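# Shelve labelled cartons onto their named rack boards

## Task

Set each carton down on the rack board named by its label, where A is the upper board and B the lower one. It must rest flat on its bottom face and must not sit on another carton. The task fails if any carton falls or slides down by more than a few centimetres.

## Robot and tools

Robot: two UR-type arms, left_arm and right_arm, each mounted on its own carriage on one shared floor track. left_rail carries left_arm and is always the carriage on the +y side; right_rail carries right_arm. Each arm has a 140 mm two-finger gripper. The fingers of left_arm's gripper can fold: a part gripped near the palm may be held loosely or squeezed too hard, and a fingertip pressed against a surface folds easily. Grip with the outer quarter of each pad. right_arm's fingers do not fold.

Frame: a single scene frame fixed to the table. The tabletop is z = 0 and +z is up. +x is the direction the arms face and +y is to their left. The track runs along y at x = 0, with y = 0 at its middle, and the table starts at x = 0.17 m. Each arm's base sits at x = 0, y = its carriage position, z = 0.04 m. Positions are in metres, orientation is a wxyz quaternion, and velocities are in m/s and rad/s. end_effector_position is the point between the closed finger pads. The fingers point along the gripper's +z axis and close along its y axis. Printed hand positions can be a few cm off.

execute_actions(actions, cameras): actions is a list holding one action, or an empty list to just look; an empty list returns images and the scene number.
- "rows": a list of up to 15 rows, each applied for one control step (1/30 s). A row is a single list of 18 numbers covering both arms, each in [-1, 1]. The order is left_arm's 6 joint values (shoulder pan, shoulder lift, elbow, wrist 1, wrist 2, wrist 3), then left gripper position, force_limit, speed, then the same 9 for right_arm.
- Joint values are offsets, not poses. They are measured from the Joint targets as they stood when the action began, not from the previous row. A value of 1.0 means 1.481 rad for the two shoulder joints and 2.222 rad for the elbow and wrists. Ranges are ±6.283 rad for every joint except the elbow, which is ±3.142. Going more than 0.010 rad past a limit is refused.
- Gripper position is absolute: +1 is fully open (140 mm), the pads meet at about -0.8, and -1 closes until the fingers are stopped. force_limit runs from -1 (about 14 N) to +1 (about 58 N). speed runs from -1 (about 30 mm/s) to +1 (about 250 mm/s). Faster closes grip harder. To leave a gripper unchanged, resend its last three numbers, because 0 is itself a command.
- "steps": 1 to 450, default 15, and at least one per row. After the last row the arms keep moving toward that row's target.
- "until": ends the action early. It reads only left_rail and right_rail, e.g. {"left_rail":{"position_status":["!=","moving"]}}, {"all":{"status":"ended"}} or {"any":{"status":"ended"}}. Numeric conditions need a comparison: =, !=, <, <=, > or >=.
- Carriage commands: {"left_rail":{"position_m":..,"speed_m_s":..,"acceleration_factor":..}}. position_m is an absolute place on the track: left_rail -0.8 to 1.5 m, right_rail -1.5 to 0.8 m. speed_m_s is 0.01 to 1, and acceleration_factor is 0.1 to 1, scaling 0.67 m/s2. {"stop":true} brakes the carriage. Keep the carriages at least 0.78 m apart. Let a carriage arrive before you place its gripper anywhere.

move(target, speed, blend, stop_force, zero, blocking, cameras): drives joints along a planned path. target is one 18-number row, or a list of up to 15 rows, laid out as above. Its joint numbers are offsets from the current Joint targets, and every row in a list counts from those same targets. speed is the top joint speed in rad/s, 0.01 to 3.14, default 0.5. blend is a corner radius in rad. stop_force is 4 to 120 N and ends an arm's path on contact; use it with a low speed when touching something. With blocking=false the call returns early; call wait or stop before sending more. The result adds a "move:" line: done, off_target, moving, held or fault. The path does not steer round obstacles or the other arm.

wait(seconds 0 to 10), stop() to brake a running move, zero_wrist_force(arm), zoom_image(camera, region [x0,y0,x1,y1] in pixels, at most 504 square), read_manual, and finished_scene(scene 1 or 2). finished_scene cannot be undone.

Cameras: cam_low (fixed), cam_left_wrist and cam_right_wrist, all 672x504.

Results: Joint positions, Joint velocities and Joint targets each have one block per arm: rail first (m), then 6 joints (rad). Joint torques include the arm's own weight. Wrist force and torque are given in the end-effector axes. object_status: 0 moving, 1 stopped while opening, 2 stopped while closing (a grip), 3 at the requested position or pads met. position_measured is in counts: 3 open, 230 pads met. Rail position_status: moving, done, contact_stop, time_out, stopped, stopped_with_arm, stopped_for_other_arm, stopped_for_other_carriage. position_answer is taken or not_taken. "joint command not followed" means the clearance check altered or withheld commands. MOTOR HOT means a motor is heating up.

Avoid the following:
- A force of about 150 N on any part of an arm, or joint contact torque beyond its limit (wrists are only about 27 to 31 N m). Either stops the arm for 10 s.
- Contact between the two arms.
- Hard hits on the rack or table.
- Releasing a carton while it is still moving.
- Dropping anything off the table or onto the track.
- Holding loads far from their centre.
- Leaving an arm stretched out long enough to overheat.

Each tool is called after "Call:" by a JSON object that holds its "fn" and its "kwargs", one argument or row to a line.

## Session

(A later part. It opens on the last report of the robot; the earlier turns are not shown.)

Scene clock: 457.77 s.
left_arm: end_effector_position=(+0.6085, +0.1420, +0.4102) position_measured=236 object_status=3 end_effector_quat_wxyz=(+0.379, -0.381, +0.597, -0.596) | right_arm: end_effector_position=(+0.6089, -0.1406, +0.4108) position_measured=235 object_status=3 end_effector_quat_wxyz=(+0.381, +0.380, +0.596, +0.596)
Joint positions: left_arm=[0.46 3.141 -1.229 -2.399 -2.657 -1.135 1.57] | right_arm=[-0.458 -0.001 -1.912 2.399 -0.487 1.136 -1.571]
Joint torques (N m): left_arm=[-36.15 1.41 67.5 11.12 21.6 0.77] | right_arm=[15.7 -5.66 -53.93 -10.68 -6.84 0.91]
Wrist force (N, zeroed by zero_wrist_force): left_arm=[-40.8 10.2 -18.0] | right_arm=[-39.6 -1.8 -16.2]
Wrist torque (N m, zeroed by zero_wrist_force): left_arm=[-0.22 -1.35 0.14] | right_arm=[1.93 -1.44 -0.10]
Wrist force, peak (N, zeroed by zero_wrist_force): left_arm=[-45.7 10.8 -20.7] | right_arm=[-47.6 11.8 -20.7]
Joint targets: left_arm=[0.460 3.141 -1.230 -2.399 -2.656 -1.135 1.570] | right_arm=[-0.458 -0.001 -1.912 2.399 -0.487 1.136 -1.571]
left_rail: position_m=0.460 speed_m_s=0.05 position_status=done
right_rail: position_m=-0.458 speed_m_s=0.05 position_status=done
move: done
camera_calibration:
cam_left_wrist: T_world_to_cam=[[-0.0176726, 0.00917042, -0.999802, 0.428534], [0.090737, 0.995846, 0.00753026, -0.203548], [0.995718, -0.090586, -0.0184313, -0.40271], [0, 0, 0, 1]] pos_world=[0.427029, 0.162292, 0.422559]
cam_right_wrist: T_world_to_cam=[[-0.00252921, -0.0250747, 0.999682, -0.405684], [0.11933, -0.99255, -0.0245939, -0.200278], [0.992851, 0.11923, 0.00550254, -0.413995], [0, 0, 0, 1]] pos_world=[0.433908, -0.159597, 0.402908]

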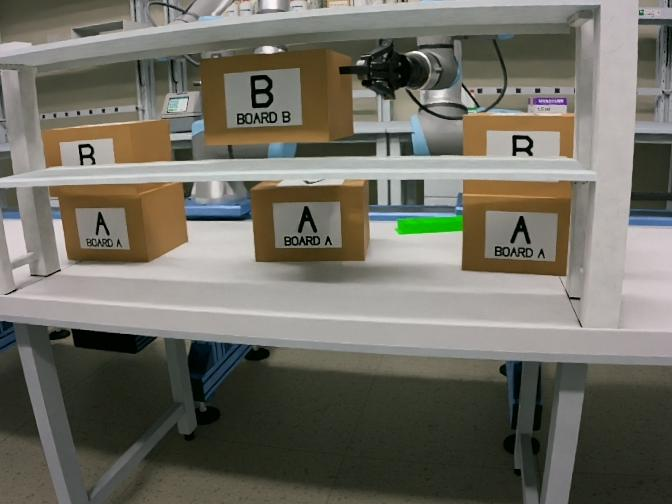

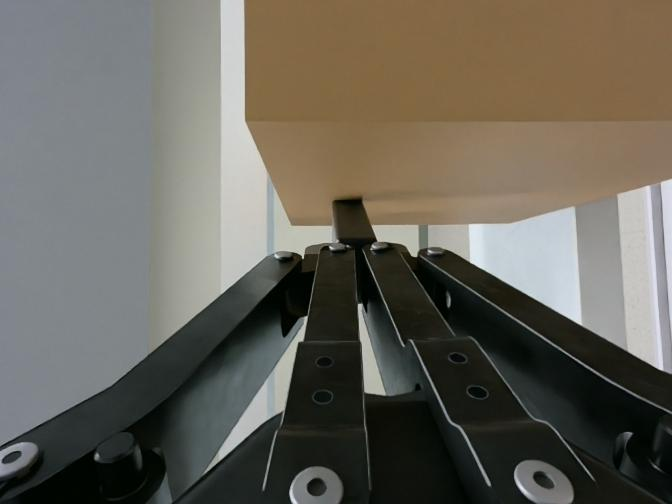

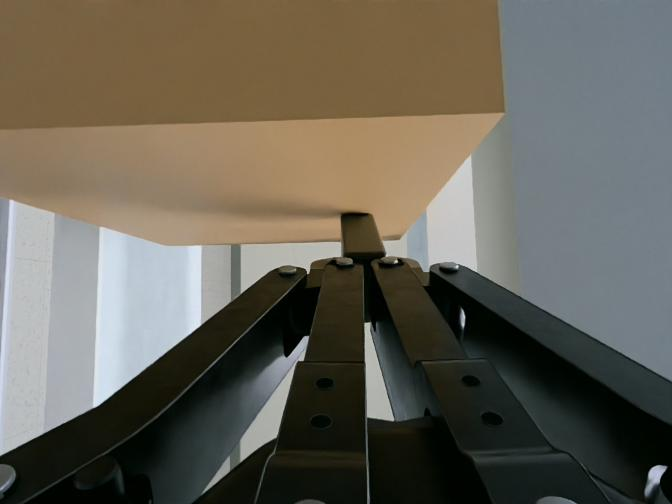

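Call:
{"fn": "move", "kwargs": {
  "target": [
    [0,-0.1263,0.0586,0.0256,0,0,-1,0,1,0,0.1263,-0.0586,-0.0256,0,0,-1,0,1],
    [0,-0.2153,0.1068,0.0367,0,0,-1,0,1,0,0.2153,-0.1068,-0.0367,0,0,-1,0,1]
  ],
  "speed": 0.15,
  "blend": 0.05,
  "cameras": ["all"]
}}

Call:
{"fn": "move", "kwargs": {
  "target": [0,-0.0096,-0.0060,0.0124,0,0,-1,0,1,0,0.0096,0.0060,-0.0124,0,0,-1,0,1],
  "speed": 0.05,
  "cameras": ["all"]
}}

Scene clock: 481.33 s.
left_arm: end_effector_position=(+0.7763, +0.1419, +0.4050) position_measured=236 object_status=3 end_effector_quat_wxyz=(+0.379, -0.381, +0.597, -0.596) | right_arm: end_effector_position=(+0.7768, -0.1407, +0.4057) position_measured=235 object_status=3 end_effector_quat_wxyz=(+0.381, +0.380, +0.596, +0.596)
Joint positions: left_arm=[0.46 3.141 -1.548 -2.162 -2.575 -1.135 1.57] | right_arm=[-0.458 -0.001 -1.593 2.162 -0.568 1.136 -1.571]
Joint torques (N m): left_arm=[-38.87 32.82 64.94 11.22 19.81 0.51] | right_arm=[40.78 -41.53 -51.46 -11.71 -6.76 0.84]
Wrist force (N, zeroed by zero_wrist_force): left_arm=[-36.3 10.2 -16.2] | right_arm=[-35.0 -2.5 -14.2]
Wrist torque (N m, zeroed by zero_wrist_force): left_arm=[-0.29 -1.24 0.15] | right_arm=[1.91 -1.37 -0.12]
Wrist force, peak (N, zeroed by zero_wrist_force): left_arm=[-40.8 10.0 -19.5] | right_arm=[-39.4 -2.7 -17.7]
Joint targets: left_arm=[0.460 3.141 -1.549 -2.162 -2.575 -1.135 1.570] | right_arm=[-0.458 -0.001 -1.593 2.162 -0.568 1.136 -1.571]
left_rail: position_m=0.460 speed_m_s=0.05 position_status=done
right_rail: position_m=-0.458 speed_m_s=0.05 position_status=done
move: done
camera_calibration:
cam_left_wrist: T_world_to_cam=[[-0.0176724, 0.00917286, -0.999802, 0.4264], [0.0907371, 0.995846, 0.00753271, -0.218736], [0.995718, -0.090586, -0.0184313, -0.569886], [0, 0, 0, 1]] pos_world=[0.594829, 0.162292, 0.417459]
cam_right_wrist: T_world_to_cam=[[-0.00252921, -0.0250747, 0.999682, -0.400164], [0.11933, -0.99255, -0.0245939, -0.220526], [0.992851, 0.11923, 0.00550254, -0.580555], [0, 0, 0, 1]] pos_world=[0.601708, -0.159697, 0.397808]

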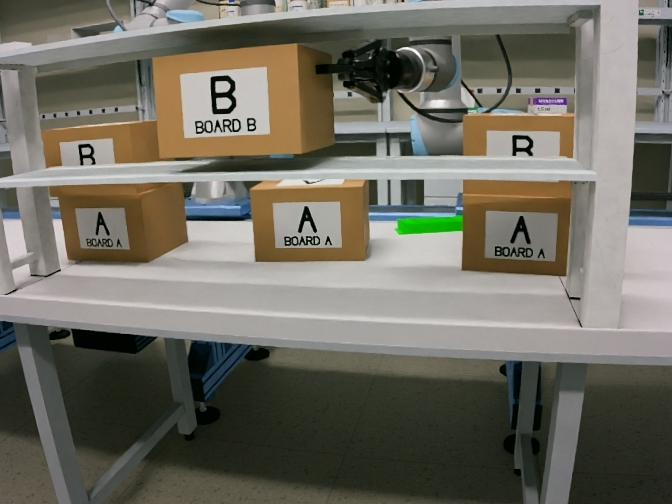

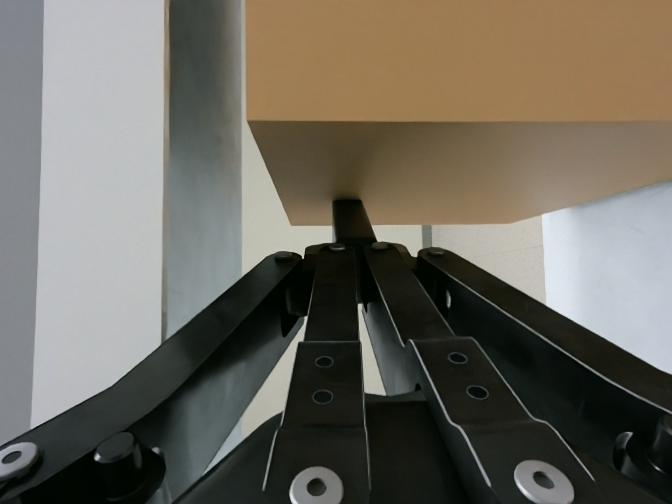

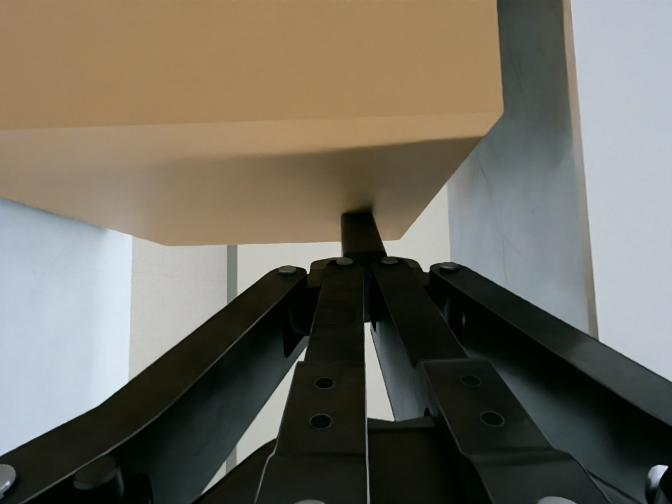

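Scene clock: 482.23 s.
left_arm: end_effector_position=(+0.7765, +0.1419, +0.3921) position_measured=236 object_status=3 end_effector_quat_wxyz=(+0.379, -0.381, +0.597, -0.596) | right_arm: end_effector_position=(+0.7769, -0.1407, +0.3928) position_measured=235 object_status=3 end_effector_quat_wxyz=(+0.381, +0.380, +0.596, +0.596)
Joint positions: left_arm=[0.46 3.141 -1.563 -2.175 -2.547 -1.135 1.57] | right_arm=[-0.458 -0.001 -1.579 2.175 -0.596 1.136 -1.571]
Joint torques (N m): left_arm=[-36.05 28.71 41.45 11.41 18.64 0.81] | right_arm=[40.16 -40.1 -36.75 -10.95 -6.84 0.68]
Wrist force (N, zeroed by zero_wrist_force): left_arm=[-36.1 10.3 -15.9] | right_arm=[-35.1 -2.4 -13.8]
Wrist torque (N m, zeroed by zero_wrist_force): left_arm=[-0.24 -1.30 0.15] | right_arm=[1.96 -1.38 -0.14]
Wrist force, peak (N, zeroed by zero_wrist_force): left_arm=[-36.4 10.5 -16.2] | right_arm=[-35.2 -2.1 -14.1]
Joint targets: left_arm=[0.460 3.141 -1.563 -2.175 -2.547 -1.135 1.570] | right_arm=[-0.458 -0.001 -1.579 2.175 -0.596 1.136 -1.571]
left_rail: position_m=0.460 speed_m_s=0.05 position_status=done
right_rail: position_m=-0.458 speed_m_s=0.05 position_status=done
move: done
camera_calibration:
cam_left_wrist: T_world_to_cam=[[-0.0176724, 0.00917286, -0.999802, 0.413406], [0.0907371, 0.995846, 0.00753271, -0.218656], [0.995718, -0.090586, -0.0184313, -0.570325], [0, 0, 0, 1]] pos_world=[0.595029, 0.162292, 0.404459]
cam_right_wrist: T_world_to_cam=[[-0.00252921, -0.0250747, 0.999682, -0.387268], [0.11933, -0.99255, -0.0245939, -0.220867], [0.992851, 0.11923, 0.00550254, -0.580683], [0, 0, 0, 1]] pos_world=[0.601908, -0.159697, 0.384908]

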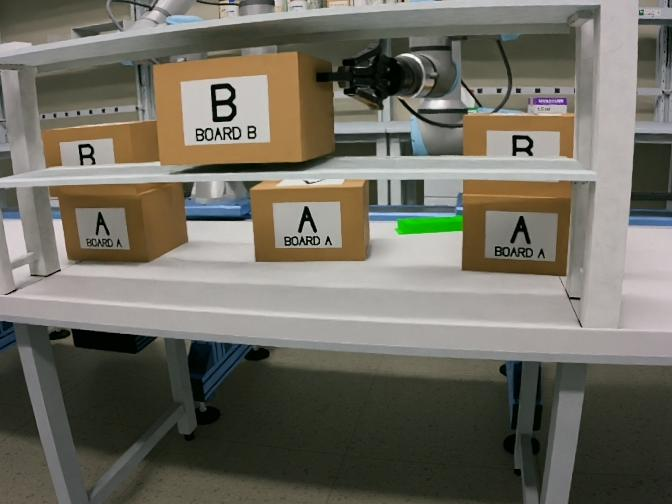

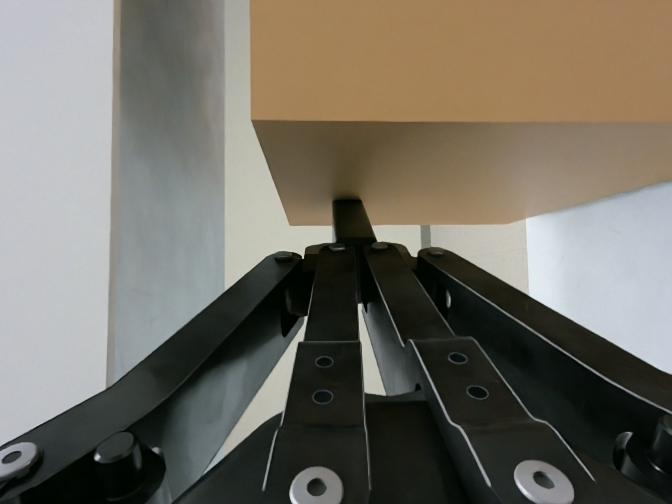

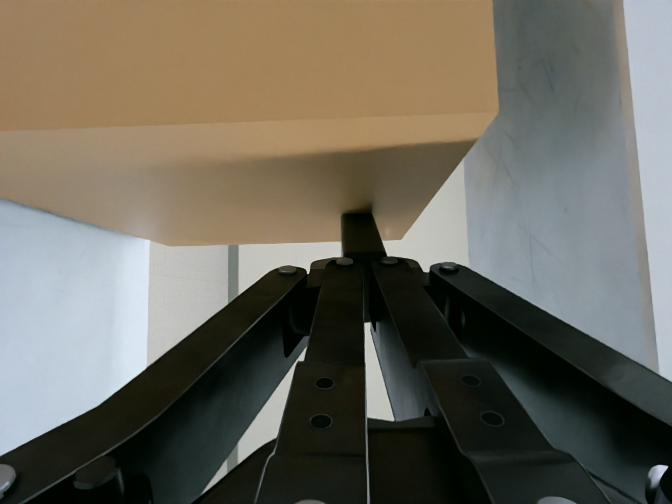

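Call:
{"fn": "move", "kwargs": {
  "target": [0,-0.0125,-0.0080,0.0163,0,0,-1,0,1,0,0.0125,0.0080,-0.0163,0,0,-1,0,1],
  "speed": 0.03,
  "stop_force": 6,
  "cameras": ["cam_low"]
}}

Scene clock: 488.87 s.
left_arm: end_effector_position=(+0.7761, +0.1419, +0.3787) position_measured=236 object_status=3 end_effector_quat_wxyz=(+0.379, -0.381, +0.597, -0.596) | right_arm: end_effector_position=(+0.7765, -0.1407, +0.3790) position_measured=235 object_status=3 end_effector_quat_wxyz=(+0.381, +0.380, +0.596, +0.596)
Joint positions: left_arm=[0.46 3.141 -1.577 -2.189 -2.519 -1.135 1.57] | right_arm=[-0.458 -0.001 -1.564 2.189 -0.625 1.136 -1.571]
Joint torques (N m): left_arm=[-37.52 71.83 60.19 2.48 13.46 0.51] | right_arm=[41.32 -59.9 -48.59 -0.86 -6.68 0.83]
Wrist force (N, zeroed by zero_wrist_force): left_arm=[-36.7 7.7 -15.9] | right_arm=[-35.5 1.9 -13.7]
Wrist torque (N m, zeroed by zero_wrist_force): left_arm=[-0.29 -1.37 0.10] | right_arm=[1.96 -1.42 -0.06]
Wrist force, peak (N, zeroed by zero_wrist_force): left_arm=[-36.6 9.4 -16.5] | right_arm=[-35.2 9.9 -18.5]
Joint targets: left_arm=[0.460 3.141 -1.577 -2.189 -2.519 -1.135 1.570] | right_arm=[-0.458 -0.001 -1.564 2.189 -0.625 1.136 -1.571]
left_rail: position_m=0.460 speed_m_s=0.05 position_status=done
right_rail: position_m=-0.458 speed_m_s=0.05 position_status=done
move: contact (left_arm, right_arm)
Images, in order (width x height): cam_low 672x504.

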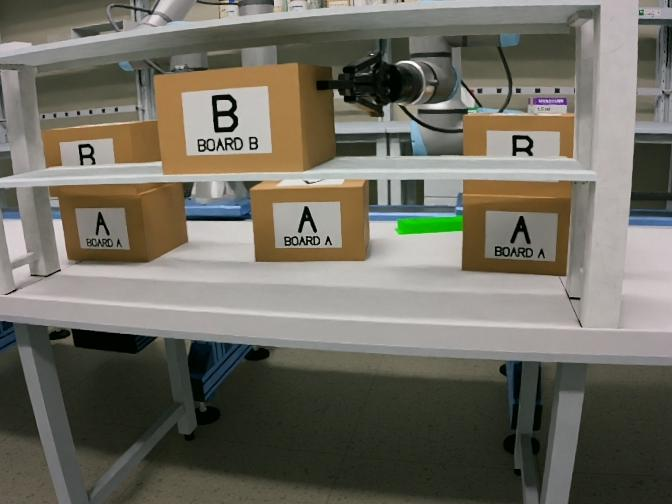

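Call:
{"fn": "execute_actions", "kwargs": {
  "actions": [
    {"right_rail":{"position_m":-0.5,"speed_m_s":0.08},"left_rail":{"position_m":0.5,"speed_m_s":0.08},"steps":90,"until":{"all":{"status":"ended"}}}
  ]
}}

Call:
{"fn": "move", "kwargs": {
  "target": [
    [0,0.2352,-0.0945,-0.0623,0,0,-1,0,1,0,-0.2352,0.0945,0.0623,0,0,-1,0,1],
    [0,-0.1527,-0.3056,0.4073,0,0,-1,0,1,0,0.1527,0.3056,-0.4073,0,0,-1,0,1]
  ],
  "speed": 0.5,
  "cameras": ["all"]
}}

Scene clock: 502.90 s.
left_arm: end_effector_position=(+0.7761, +0.1819, +0.3788) position_measured=236 object_status=3 end_effector_quat_wxyz=(+0.379, -0.381, +0.597, -0.596) | right_arm: end_effector_position=(+0.7765, -0.1826, +0.3791) position_measured=235 object_status=3 end_effector_quat_wxyz=(+0.381, +0.380, +0.596, +0.596)
Joint positions: left_arm=[0.5 3.141 -1.577 -2.189 -2.519 -1.135 1.57] | right_arm=[-0.5 -0.001 -1.564 2.189 -0.625 1.136 -1.571]
Joint torques (N m): left_arm=[11.32 45.89 32.2 2.2 -1.88 0.76] | right_arm=[-15.85 -36.96 -29.19 -3.88 3.07 0.72]
Wrist force (N, zeroed by zero_wrist_force): left_arm=[0.2 -0.5 0.0] | right_arm=[-0.8 8.6 0.3]
Wrist torque (N m, zeroed by zero_wrist_force): left_arm=[-0.09 -0.07 -0.01] | right_arm=[1.93 0.15 0.02]
Wrist force, peak (N, zeroed by zero_wrist_force): left_arm=[-37.5 8.5 -15.9] | right_arm=[-35.9 1.7 -14.3]
Joint targets: left_arm=[0.500 3.141 -1.577 -2.189 -2.519 -1.135 1.570] | right_arm=[-0.500 -0.001 -1.564 2.189 -0.625 1.136 -1.571]
Tool commands: left_gripper/position=-1.0 left_gripper/force_limit=+0.0 left_gripper/speed=+1.0 right_gripper/position=-1.0 right_gripper/force_limit=+0.0 right_gripper/speed=+1.0
left_rail: position_m=0.500 speed_m_s=0.08 position_status=done
right_rail: position_m=-0.500 speed_m_s=0.08 position_status=done

Scene clock: 506.83 s.
left_arm: end_effector_position=(+0.4731, +0.1820, +0.1253) position_measured=236 object_status=3 end_effector_quat_wxyz=(+0.379, -0.381, +0.597, -0.596) | right_arm: end_effector_position=(+0.4735, -0.1825, +0.1259) position_measured=235 object_status=3 end_effector_quat_wxyz=(+0.381, +0.380, +0.596, +0.596)
Joint positions: left_arm=[0.5 3.141 -1.803 -2.868 -1.614 -1.135 1.57] | right_arm=[-0.5 -0.001 -1.338 2.868 -1.53 1.136 -1.571]
Joint torques (N m): left_arm=[4.74 5.77 -6.09 6.51 -1.52 0.82] | right_arm=[9.15 -15.04 4.54 -7.51 2.91 0.8]
Wrist force (N, zeroed by zero_wrist_force): left_arm=[0.3 0.0 -0.2] | right_arm=[-1.4 8.6 0.0]
Wrist torque (N m, zeroed by zero_wrist_force): left_arm=[0.01 -0.08 -0.01] | right_arm=[1.93 0.27 0.02]
Wrist force, peak (N, zeroed by zero_wrist_force): left_arm=[1.4 -0.4 -2.2] | right_arm=[-0.9 10.7 0.0]
Joint targets: left_arm=[0.500 3.141 -1.804 -2.868 -1.614 -1.135 1.570] | right_arm=[-0.500 -0.001 -1.338 2.868 -1.530 1.136 -1.571]
left_rail: position_m=0.500 speed_m_s=0.08 position_status=done
right_rail: position_m=-0.500 speed_m_s=0.08 position_status=done
move: done
camera_calibration:
cam_left_wrist: T_world_to_cam=[[-0.0178716, 0.00918941, -0.999798, 0.141084], [0.0907386, 0.995846, 0.00753111, -0.228952], [0.995714, -0.0905857, -0.0186312, -0.269488], [0, 0, 0, 1]] pos_world=[0.291629, 0.202292, 0.137759]
cam_right_wrist: T_world_to_cam=[[-0.0023184, -0.025149, 0.999681, -0.122348], [0.119325, -0.992548, -0.0246929, -0.232789], [0.992853, 0.119229, 0.00530202, -0.272865], [0, 0, 0, 1]] pos_world=[0.298409, -0.201597, 0.118007]

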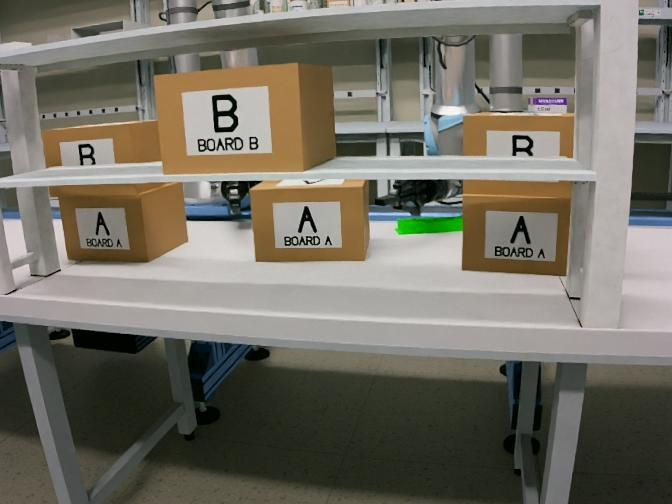

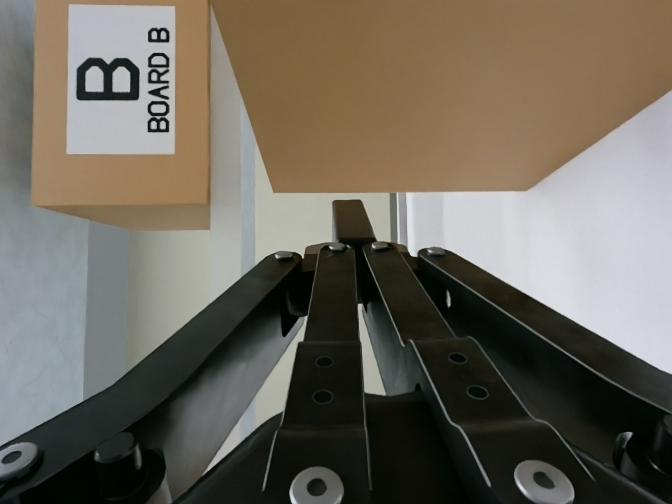

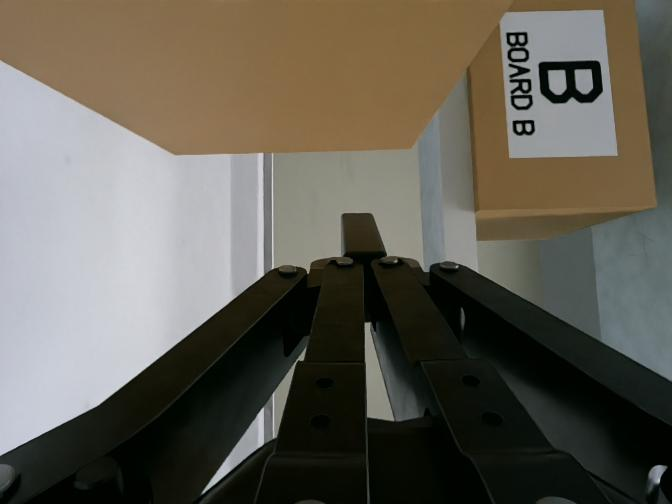

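Call:
{"fn": "execute_actions", "kwargs": {
  "actions": [
    {"right_rail":{"position_m":-0.448,"speed_m_s":0.06},"left_rail":{"position_m":0.476,"speed_m_s":0.06},"steps":90,"until":{"all":{"status":"ended"}}}
  ],
  "cameras": ["cam_left_wrist","cam_right_wrist"]
}}

Scene clock: 515.50 s.
left_arm: end_effector_position=(+0.4731, +0.1581, +0.1253) position_measured=236 object_status=3 end_effector_quat_wxyz=(+0.379, -0.381, +0.597, -0.596) | right_arm: end_effector_position=(+0.4734, -0.1306, +0.1259) position_measured=235 object_status=3 end_effector_quat_wxyz=(+0.381, +0.380, +0.596, +0.596)
Joint positions: left_arm=[0.476 3.141 -1.804 -2.868 -1.614 -1.135 1.57] | right_arm=[-0.448 -0.001 -1.338 2.868 -1.53 1.136 -1.571]
Joint torques (N m): left_arm=[0.45 10.03 2.36 5.91 4.53 0.39] | right_arm=[10.16 -15.52 -1.15 -6.88 -1.65 0.65]
Wrist force (N, zeroed by zero_wrist_force): left_arm=[-7.3 -0.2 -5.7] | right_arm=[-14.5 10.1 -10.4]
Wrist torque (N m, zeroed by zero_wrist_force): left_arm=[0.05 -0.30 -0.01] | right_arm=[1.91 0.05 0.04]
Wrist force, peak (N, zeroed by zero_wrist_force): left_arm=[-7.3 -0.4 -5.6] | right_arm=[-14.5 10.1 -10.4]
Joint targets: left_arm=[0.476 3.141 -1.804 -2.868 -1.614 -1.135 1.570] | right_arm=[-0.448 -0.001 -1.338 2.868 -1.530 1.136 -1.571]
Tool commands: left_gripper/position=-1.0 left_gripper/force_limit=+0.0 left_gripper/speed=+1.0 right_gripper/position=-1.0 right_gripper/force_limit=+0.0 right_gripper/speed=+1.0
left_rail: position_m=0.476 speed_m_s=0.06 position_status=done
right_rail: position_m=-0.448 speed_m_s=0.06 position_status=done
camera_calibration:
cam_left_wrist: T_world_to_cam=[[-0.0179714, 0.00919522, -0.999796, 0.141332], [0.0907393, 0.995846, 0.00752784, -0.205151], [0.995713, -0.0905855, -0.0187312, -0.271638], [0, 0, 0, 1]] pos_world=[0.291629, 0.178392, 0.137759]
cam_right_wrist: T_world_to_cam=[[-0.00232081, -0.025149, 0.999681, -0.121039], [0.119226, -0.99256, -0.0246931, -0.181149], [0.992864, 0.119131, 0.00530196, -0.279083], [0, 0, 0, 1]] pos_world=[0.298409, -0.149598, 0.118007]
Images, in order (width x height): cam_left_wrist 672x504, cam_right_wrist 672x504.

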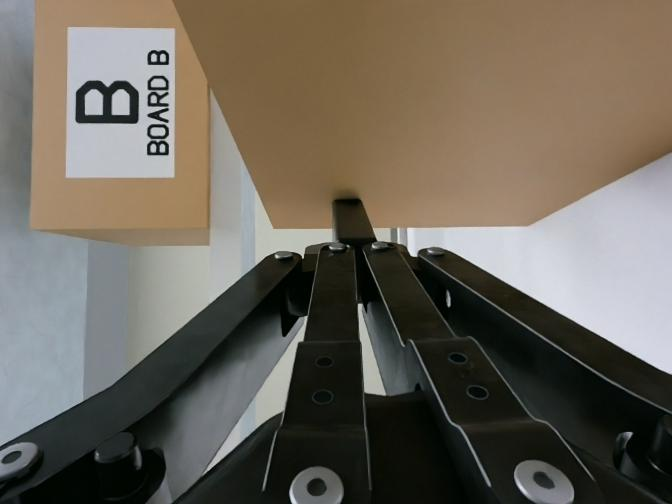

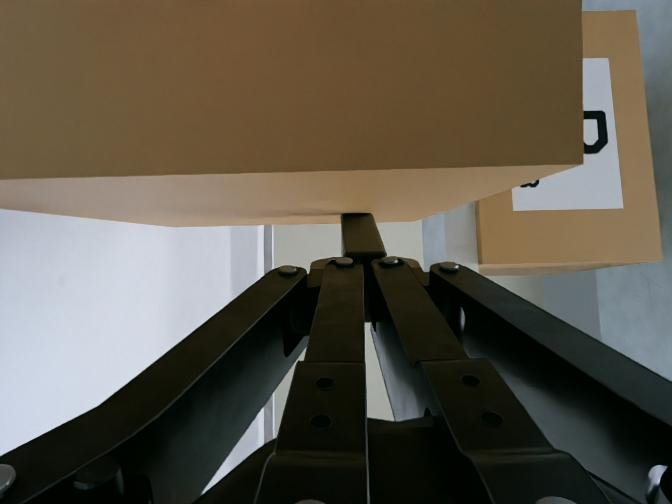

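Call:
{"fn": "execute_actions", "kwargs": {
  "actions": [
    {"right_rail":{"position_m":-0.458,"speed_m_s":0.06},"left_rail":{"position_m":0.486,"speed_m_s":0.06},"steps":90,"until":{"all":{"status":"ended"}}}
  ]
}}

Call:
{"fn": "move", "kwargs": {
  "target": [0,0.0779,0.0055,-0.0574,0,0,-1,0,1,0,-0.0779,-0.0055,0.0574,0,0,-1,0,1],
  "speed": 0.3
}}

Call:
{"fn": "execute_actions", "kwargs": {
  "actions": [
    {"right_rail":{"position_m":-0.444,"speed_m_s":0.05},"left_rail":{"position_m":0.474,"speed_m_s":0.05},"steps":90,"until":{"all":{"status":"ended"}}}
  ],
  "cameras": ["cam_left_wrist","cam_right_wrist"]
}}

Scene clock: 536.30 s.
left_arm: end_effector_position=(+0.4731, +0.1680, +0.1253) position_measured=236 object_status=3 end_effector_quat_wxyz=(+0.379, -0.381, +0.597, -0.596) | right_arm: end_effector_position=(+0.4734, -0.1405, +0.1259) position_measured=235 object_status=3 end_effector_quat_wxyz=(+0.381, +0.380, +0.596, +0.596)
Joint positions: left_arm=[0.486 3.141 -1.804 -2.868 -1.614 -1.135 1.57] | right_arm=[-0.458 -0.001 -1.338 2.868 -1.53 1.135 -1.571]
Joint torques (N m): left_arm=[-4.75 10.07 13.79 2.04 -1.43 0.57] | right_arm=[9.12 -16.96 -5.57 -6.38 2.95 0.65]
Wrist force (N, zeroed by zero_wrist_force): left_arm=[0.2 0.1 0.0] | right_arm=[-2.8 7.7 0.5]
Wrist torque (N m, zeroed by zero_wrist_force): left_arm=[0.02 -0.04 -0.01] | right_arm=[1.73 0.58 0.02]
Wrist force, peak (N, zeroed by zero_wrist_force): left_arm=[-7.5 -1.3 -6.0] | right_arm=[-14.7 11.0 -11.5]
Joint targets: left_arm=[0.486 3.141 -1.804 -2.868 -1.614 -1.135 1.570] | right_arm=[-0.458 -0.001 -1.338 2.868 -1.530 1.136 -1.571]
Tool commands: left_gripper/position=-1.0 left_gripper/force_limit=+0.0 left_gripper/speed=+1.0 right_gripper/position=-1.0 right_gripper/force_limit=+0.0 right_gripper/speed=+1.0
left_rail: position_m=0.486 speed_m_s=0.06 position_status=done
right_rail: position_m=-0.458 speed_m_s=0.06 position_status=done

Scene clock: 537.27 s.
left_arm: end_effector_position=(+0.4760, +0.1680, +0.1452) position_measured=236 object_status=3 end_effector_quat_wxyz=(+0.379, -0.381, +0.597, -0.596) | right_arm: end_effector_position=(+0.4763, -0.1405, +0.1458) position_measured=235 object_status=3 end_effector_quat_wxyz=(+0.381, +0.380, +0.596, +0.596)
Joint positions: left_arm=[0.486 3.141 -1.688 -2.856 -1.741 -1.135 1.57] | right_arm=[-0.458 -0.001 -1.453 2.856 -1.403 1.136 -1.571]
Joint torques (N m): left_arm=[-6.11 46.6 22.5 0.02 -1.72 0.48] | right_arm=[6.44 -31.54 -16.8 0.53 2.8 0.72]
Wrist force (N, zeroed by zero_wrist_force): left_arm=[0.5 0.3 0.1] | right_arm=[-2.3 8.4 0.7]
Wrist torque (N m, zeroed by zero_wrist_force): left_arm=[0.07 -0.10 -0.01] | right_arm=[1.86 0.49 0.01]
Wrist force, peak (N, zeroed by zero_wrist_force): left_arm=[0.3 0.7 0.1] | right_arm=[-2.7 8.6 0.8]
Joint targets: left_arm=[0.486 3.141 -1.688 -2.856 -1.741 -1.135 1.570] | right_arm=[-0.458 -0.001 -1.453 2.856 -1.403 1.136 -1.571]
left_rail: position_m=0.486 speed_m_s=0.06 position_status=done
right_rail: position_m=-0.458 speed_m_s=0.06 position_status=done
move: done

Scene clock: 537.93 s.
left_arm: end_effector_position=(+0.4761, +0.1562, +0.1452) position_measured=236 object_status=3 end_effector_quat_wxyz=(+0.379, -0.381, +0.596, -0.596) | right_arm: end_effector_position=(+0.4764, -0.1267, +0.1458) position_measured=235 object_status=3 end_effector_quat_wxyz=(+0.381, +0.380, +0.596, +0.596)
Joint positions: left_arm=[0.474 3.141 -1.688 -2.856 -1.741 -1.136 1.57] | right_arm=[-0.444 -0.001 -1.453 2.856 -1.403 1.136 -1.571]
Joint torques (N m): left_arm=[-16.46 42.06 22.72 0.11 22.52 0.25] | right_arm=[18.18 -30.6 -16.92 -0.01 -25.31 0.8]
Wrist force (N, zeroed by zero_wrist_force): left_arm=[-48.4 -3.5 -28.6] | right_arm=[-59.8 11.1 -28.0]
Wrist torque (N m, zeroed by zero_wrist_force): left_arm=[0.14 -1.57 -0.06] | right_arm=[1.65 -0.54 0.04]
Wrist force, peak (N, zeroed by zero_wrist_force): left_arm=[-48.4 -3.5 -28.6] | right_arm=[-59.8 11.1 -28.0]
Joint targets: left_arm=[0.474 3.141 -1.688 -2.856 -1.741 -1.135 1.570] | right_arm=[-0.444 -0.001 -1.453 2.856 -1.403 1.136 -1.571]
Tool commands: left_gripper/position=-1.0 left_gripper/force_limit=+0.0 left_gripper/speed=+1.0 right_gripper/position=-1.0 right_gripper/force_limit=+0.0 right_gripper/speed=+1.0
left_rail: position_m=0.474 speed_m_s=0.05 position_status=done
right_rail: position_m=-0.444 speed_m_s=0.05 position_status=done
camera_calibration:
cam_left_wrist: T_world_to_cam=[[-0.017875, 0.00917662, -0.999798, 0.161275], [0.0902339, 0.995892, 0.0075275, -0.203441], [0.99576, -0.0900811, -0.0186297, -0.274552], [0, 0, 0, 1]] pos_world=[0.294628, 0.176393, 0.157659]
cam_right_wrist: T_world_to_cam=[[-0.00243305, -0.0251596, 0.99968, -0.140796], [0.118724, -0.99262, -0.024693, -0.177004], [0.992924, 0.118626, 0.00540214, -0.282737], [0, 0, 0, 1]] pos_world=[0.301408, -0.145701, 0.137907]
Images, in order (width x height): cam_left_wrist 672x504, cam_right_wrist 672x504.

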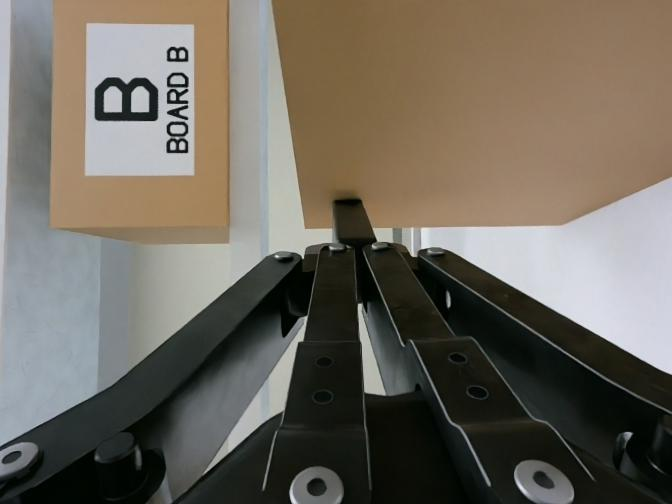

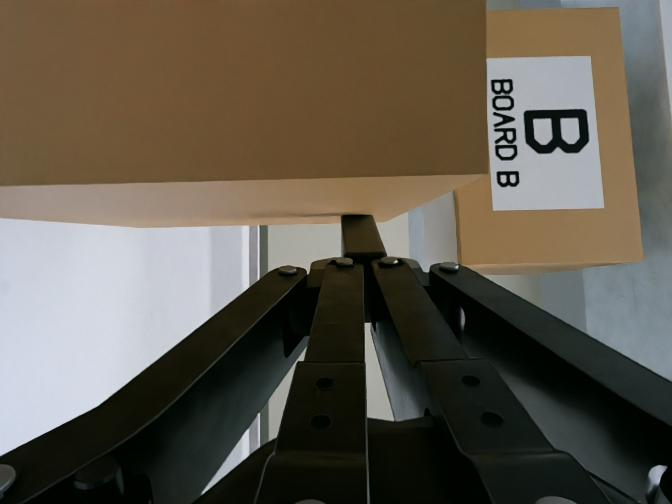

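Call:
{"fn": "move", "kwargs": {
  "target": [0,0.2065,0.0192,-0.1568,0,0,-1,0,1,0,-0.2065,-0.0192,0.1568,0,0,-1,0,1],
  "speed": 0.15,
  "cameras": ["all"]
}}

Scene clock: 545.63 s.
left_arm: end_effector_position=(+0.4761, +0.1560, +0.2052) position_measured=236 object_status=3 end_effector_quat_wxyz=(+0.379, -0.381, +0.597, -0.596) | right_arm: end_effector_position=(+0.4765, -0.1265, +0.2057) position_measured=235 object_status=3 end_effector_quat_wxyz=(+0.381, +0.380, +0.596, +0.596)
Joint positions: left_arm=[0.474 3.141 -1.382 -2.813 -2.09 -1.135 1.57] | right_arm=[-0.444 -0.001 -1.759 2.814 -1.054 1.135 -1.571]
Joint torques (N m): left_arm=[-38.65 35.58 46.04 1.96 26.5 0.44] | right_arm=[35.79 -29.84 -35.83 -2.23 -18.19 0.65]
Wrist force (N, zeroed by zero_wrist_force): left_arm=[-53.3 8.9 -23.7] | right_arm=[-57.1 -2.0 -22.1]
Wrist torque (N m, zeroed by zero_wrist_force): left_arm=[-0.13 -1.83 0.13] | right_arm=[1.95 -0.58 -0.19]
Wrist force, peak (N, zeroed by zero_wrist_force): left_arm=[-54.5 7.5 -25.5] | right_arm=[-61.4 12.2 -28.2]
Joint targets: left_arm=[0.474 3.141 -1.382 -2.813 -2.090 -1.135 1.570] | right_arm=[-0.444 -0.001 -1.759 2.814 -1.054 1.136 -1.571]
left_rail: position_m=0.474 speed_m_s=0.05 position_status=done
right_rail: position_m=-0.444 speed_m_s=0.05 position_status=done
move: done
camera_calibration:
cam_left_wrist: T_world_to_cam=[[-0.0176724, 0.00917286, -0.999802, 0.221206], [0.0907371, 0.995846, 0.00753271, -0.203933], [0.995718, -0.090586, -0.0184313, -0.273386], [0, 0, 0, 1]] pos_world=[0.294629, 0.176292, 0.217659]
cam_right_wrist: T_world_to_cam=[[-0.0025268, -0.0250748, 0.999682, -0.200632], [0.119429, -0.992538, -0.0245937, -0.175543], [0.99284, 0.119329, 0.0055026, -0.282977], [0, 0, 0, 1]] pos_world=[0.301408, -0.145497, 0.197808]

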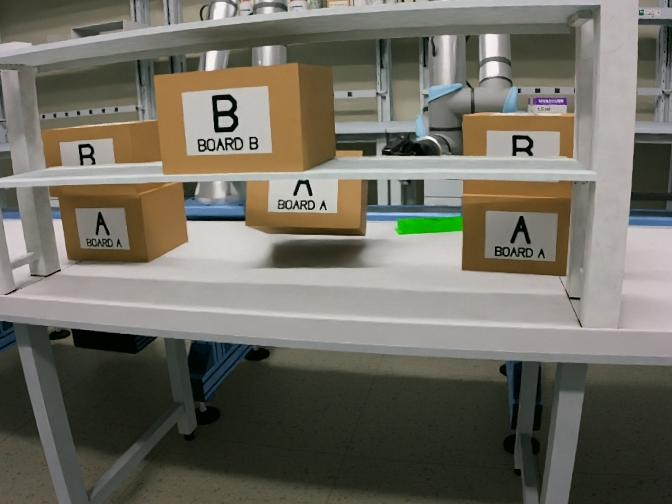

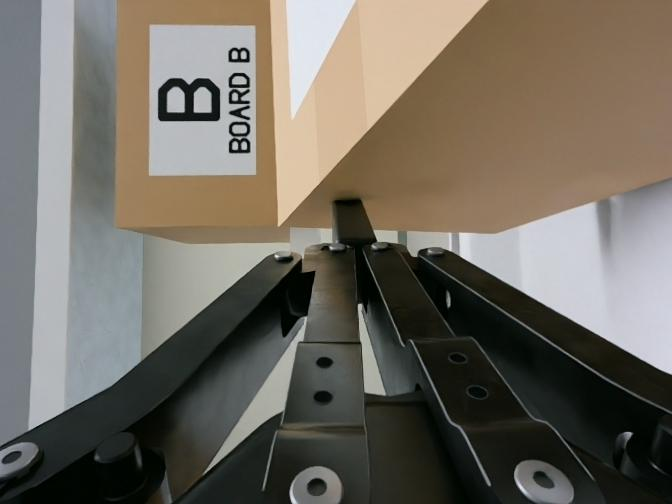

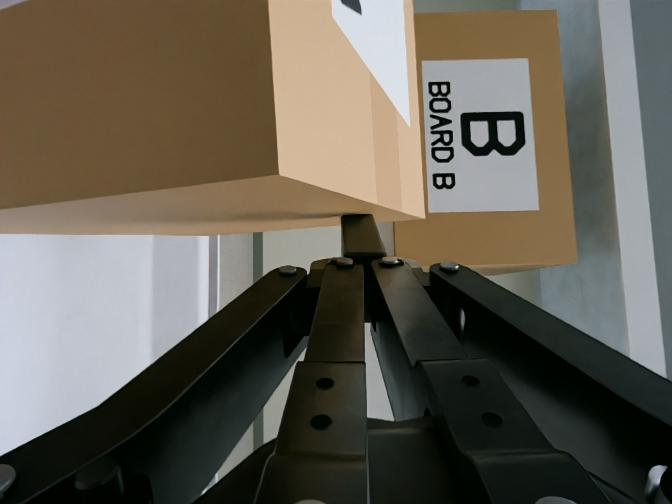

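Call:
{"fn": "move", "kwargs": {
  "target": [
    [0,0.3394,0.1514,-0.3774,0,0,-1,0,1,0,-0.3394,-0.1514,0.3774,0,0,-1,0,1],
    [0,0.3379,0.3501,-0.5751,0,0,-1,0,1,0,-0.3379,-0.3501,0.5751,0,0,-1,0,1],
    [0,0.1452,0.4065,-0.5031,0,0,-1,0,1,0,-0.1452,-0.4065,0.5031,0,0,-1,0,1],
    [0,-0.0315,0.4904,-0.4692,0,0,-1,0,1,0,0.0315,-0.4904,0.4692,0,0,-1,0,1]
  ],
  "speed": 0.27,
  "blend": 0.05,
  "cameras": ["all"]
}}

Scene clock: 569.30 s.
left_arm: end_effector_position=(+0.7932, +0.1559, +0.7008) position_measured=236 object_status=3 end_effector_quat_wxyz=(+0.380, -0.381, +0.596, -0.596) | right_arm: end_effector_position=(+0.7938, -0.1267, +0.7011) position_measured=235 object_status=3 end_effector_quat_wxyz=(+0.381, +0.380, +0.596, +0.596)
Joint positions: left_arm=[0.474 3.141 -1.429 -1.724 -3.132 -1.135 1.57] | right_arm=[-0.444 -0.001 -1.713 1.724 -0.012 1.136 -1.571]
Joint torques (N m): left_arm=[-41.55 25.79 72.76 10.32 23.35 0.04] | right_arm=[28.57 -36.74 -61.23 -12.36 -9.62 0.87]
Wrist force (N, zeroed by zero_wrist_force): left_arm=[-43.4 8.6 -19.5] | right_arm=[-46.6 -2.6 -18.5]
Wrist torque (N m, zeroed by zero_wrist_force): left_arm=[-0.25 -1.51 0.05] | right_arm=[1.97 -0.53 -0.26]
Wrist force, peak (N, zeroed by zero_wrist_force): left_arm=[-54.6 9.2 -25.3] | right_arm=[-58.4 -2.0 -24.4]
Joint targets: left_arm=[0.474 3.141 -1.429 -1.723 -3.132 -1.135 1.570] | right_arm=[-0.444 -0.001 -1.713 1.724 -0.012 1.136 -1.571]
left_rail: position_m=0.474 speed_m_s=0.05 position_status=done
right_rail: position_m=-0.444 speed_m_s=0.05 position_status=done
move: done
camera_calibration:
cam_left_wrist: T_world_to_cam=[[-0.0172648, 0.00923849, -0.999808, 0.721957], [0.0908358, 0.995837, 0.00763323, -0.236469], [0.995716, -0.0906866, -0.0180321, -0.58027], [0, 0, 0, 1]] pos_world=[0.611729, 0.176192, 0.71316]
cam_right_wrist: T_world_to_cam=[[-0.00302518, -0.0251369, 0.999679, -0.694681], [0.119342, -0.992548, -0.0245964, -0.201513], [0.992849, 0.11923, 0.00600253, -0.601159], [0, 0, 0, 1]] pos_world=[0.618808, -0.145797, 0.693111]

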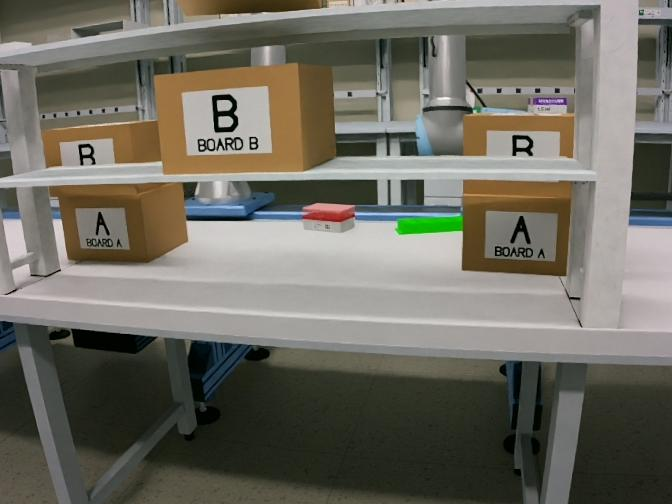

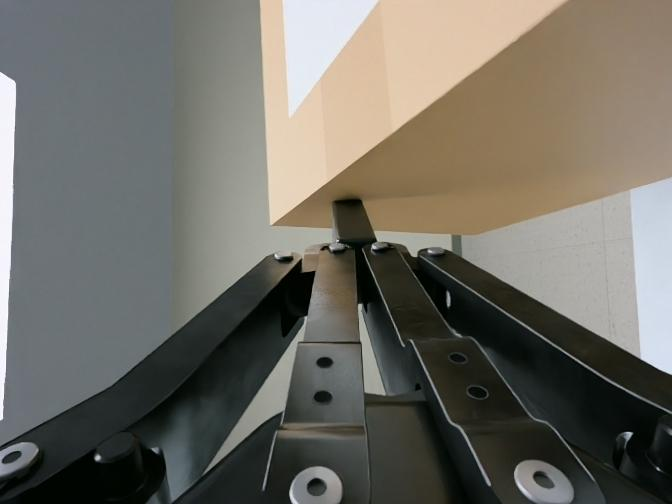

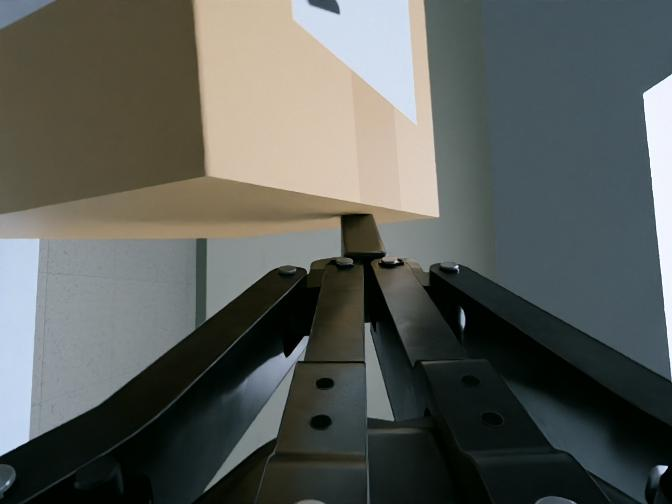

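Call:
{"fn": "move", "kwargs": {
  "target": [0,-0.0075,-0.0577,0.0622,0,0,-1,0,1,0,0.0075,0.0577,-0.0622,0,0,-1,0,1],
  "speed": 0.05,
  "stop_force": 20,
  "cameras": ["all"]
}}

Scene clock: 580.03 s.
left_arm: end_effector_position=(+0.7948, +0.1559, +0.6485) position_measured=236 object_status=3 end_effector_quat_wxyz=(+0.379, -0.381, +0.597, -0.596) | right_arm: end_effector_position=(+0.7953, -0.1267, +0.6473) position_measured=235 object_status=3 end_effector_quat_wxyz=(+0.381, +0.380, +0.596, +0.596)
Joint positions: left_arm=[0.474 3.141 -1.436 -1.809 -3.04 -1.135 1.57] | right_arm=[-0.444 -0.001 -1.705 1.812 -0.107 1.136 -1.571]
Joint torques (N m): left_arm=[-41.41 65.74 60.95 -1.22 8.75 0.41] | right_arm=[49.62 -49.21 -47.71 2.28 -9.8 0.54]
Wrist force (N, zeroed by zero_wrist_force): left_arm=[-38.5 -1.8 -6.2] | right_arm=[-50.6 12.6 -15.5]
Wrist torque (N m, zeroed by zero_wrist_force): left_arm=[-0.02 -1.46 -0.03] | right_arm=[1.74 -0.65 0.04]
Wrist force, peak (N, zeroed by zero_wrist_force): left_arm=[-43.9 9.5 -19.5] | right_arm=[-54.6 12.8 -12.7]
Joint targets: left_arm=[0.474 3.141 -1.436 -1.809 -3.040 -1.135 1.570] | right_arm=[-0.444 -0.001 -1.705 1.812 -0.107 1.136 -1.571]
left_rail: position_m=0.474 speed_m_s=0.05 position_status=done
right_rail: position_m=-0.444 speed_m_s=0.05 position_status=done
move: contact (left_arm, right_arm); left_arm: the wrist 1 is farthest, 0.047 rad from its target; right_arm: the wrist 1 is farthest, 0.044 rad from its target
camera_calibration:
cam_left_wrist: T_world_to_cam=[[-0.0178716, 0.00918941, -0.999798, 0.670166], [0.0907386, 0.995846, 0.00753111, -0.236082], [0.995714, -0.0905857, -0.0186312, -0.582326], [0, 0, 0, 1]] pos_world=[0.613229, 0.176192, 0.660959]
cam_right_wrist: T_world_to_cam=[[-0.00252921, -0.0250747, 0.999682, -0.641289], [0.11933, -0.99255, -0.0245939, -0.202908], [0.992851, 0.11923, 0.00550254, -0.602021], [0, 0, 0, 1]] pos_world=[0.620308, -0.145697, 0.639408]

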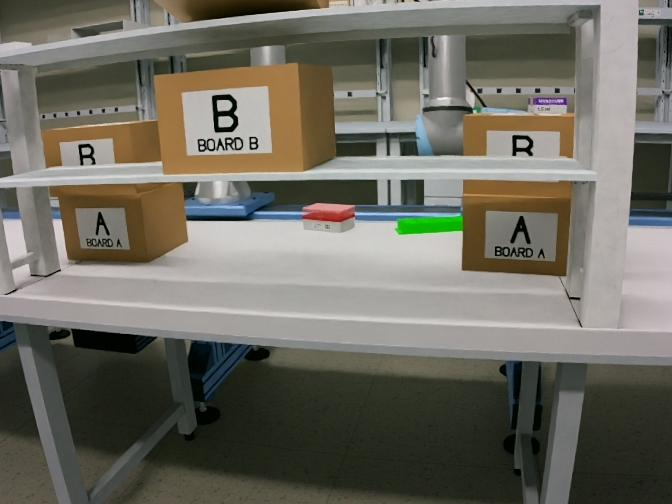

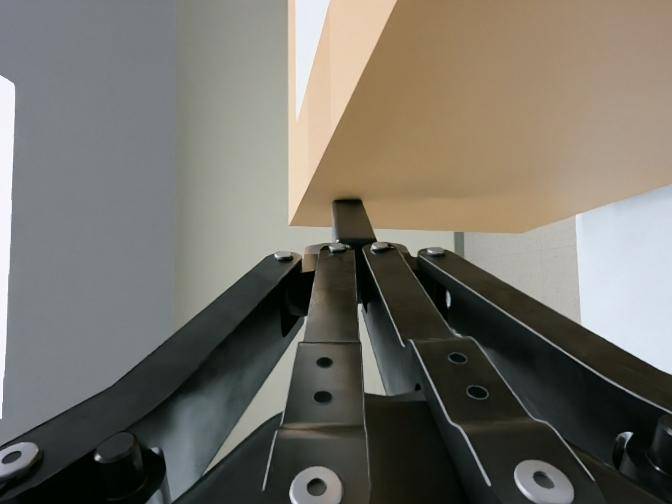

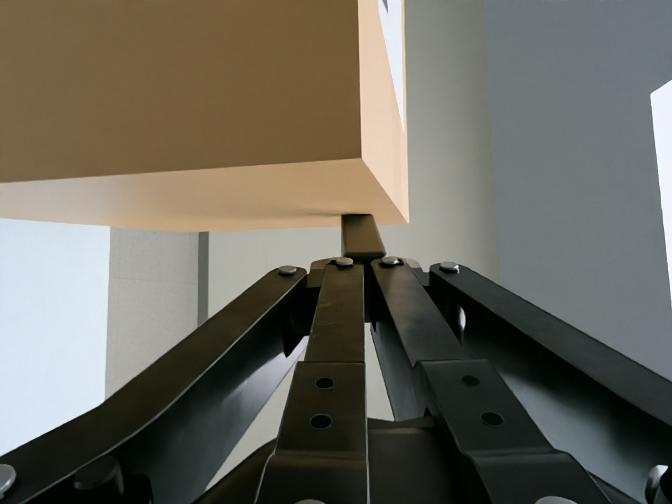

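Call:
{"fn": "move", "kwargs": {
  "target": [0,-0.0021,-0.0185,0.0199,0,0,-1,0,1,0,0.0021,0.0180,-0.0194,0,0,-1,0,1],
  "speed": 0.05,
  "stop_force": 30,
  "cameras": ["all"]
}}

Scene clock: 589.23 s.
left_arm: end_effector_position=(+0.7935, +0.1559, +0.6237) position_measured=236 object_status=3 end_effector_quat_wxyz=(+0.379, -0.381, +0.597, -0.596) | right_arm: end_effector_position=(+0.7940, -0.1267, +0.6231) position_measured=235 object_status=3 end_effector_quat_wxyz=(+0.381, +0.380, +0.596, +0.596)
Joint positions: left_arm=[0.474 3.141 -1.439 -1.85 -2.996 -1.135 1.57] | right_arm=[-0.444 -0.001 -1.702 1.852 -0.15 1.136 -1.571]
Joint torques (N m): left_arm=[-37.95 19 31.52 2.03 8.95 -0.05] | right_arm=[34.9 -19.1 -18.19 1.37 -9.38 0.67]
Wrist force (N, zeroed by zero_wrist_force): left_arm=[-26.8 -6.8 4.2] | right_arm=[-45.2 25.8 2.6]
Wrist torque (N m, zeroed by zero_wrist_force): left_arm=[0.12 -1.21 -0.10] | right_arm=[1.18 -0.71 0.21]
Wrist force, peak (N, zeroed by zero_wrist_force): left_arm=[-39.1 -14.3 -0.4] | right_arm=[-51.0 18.2 -13.5]
Joint targets: left_arm=[0.474 3.141 -1.439 -1.850 -2.996 -1.135 1.570] | right_arm=[-0.444 -0.001 -1.702 1.852 -0.150 1.136 -1.571]
left_rail: position_m=0.474 speed_m_s=0.05 position_status=done
right_rail: position_m=-0.444 speed_m_s=0.05 position_status=done
move: done
camera_calibration:
cam_left_wrist: T_world_to_cam=[[-0.0178716, 0.00918941, -0.999798, 0.64525], [0.0907386, 0.995846, 0.00753111, -0.235785], [0.995714, -0.0905857, -0.0186312, -0.581595], [0, 0, 0, 1]] pos_world=[0.612029, 0.176192, 0.636059]
cam_right_wrist: T_world_to_cam=[[-0.00252921, -0.0250747, 0.999682, -0.6171], [0.11933, -0.99255, -0.0245939, -0.203348], [0.992851, 0.11923, 0.00550254, -0.600597], [0, 0, 0, 1]] pos_world=[0.619008, -0.145697, 0.615208]

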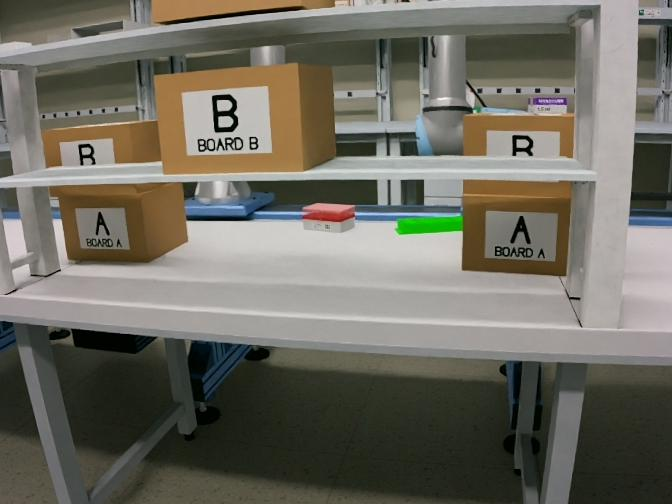

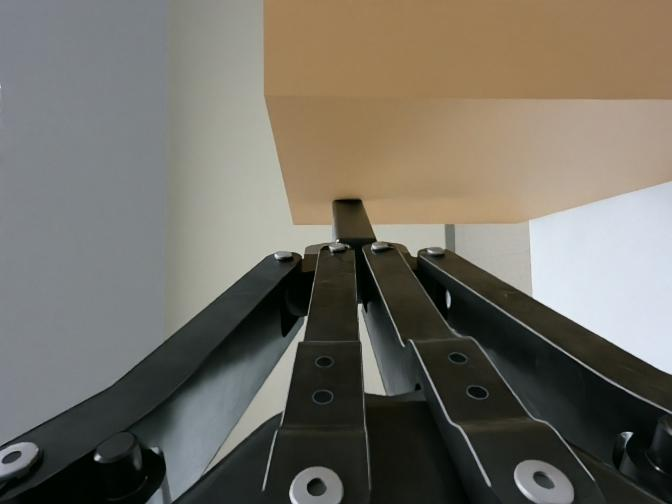

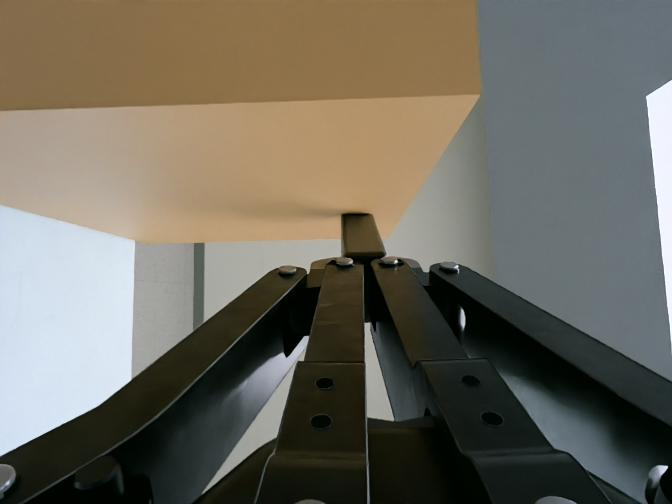

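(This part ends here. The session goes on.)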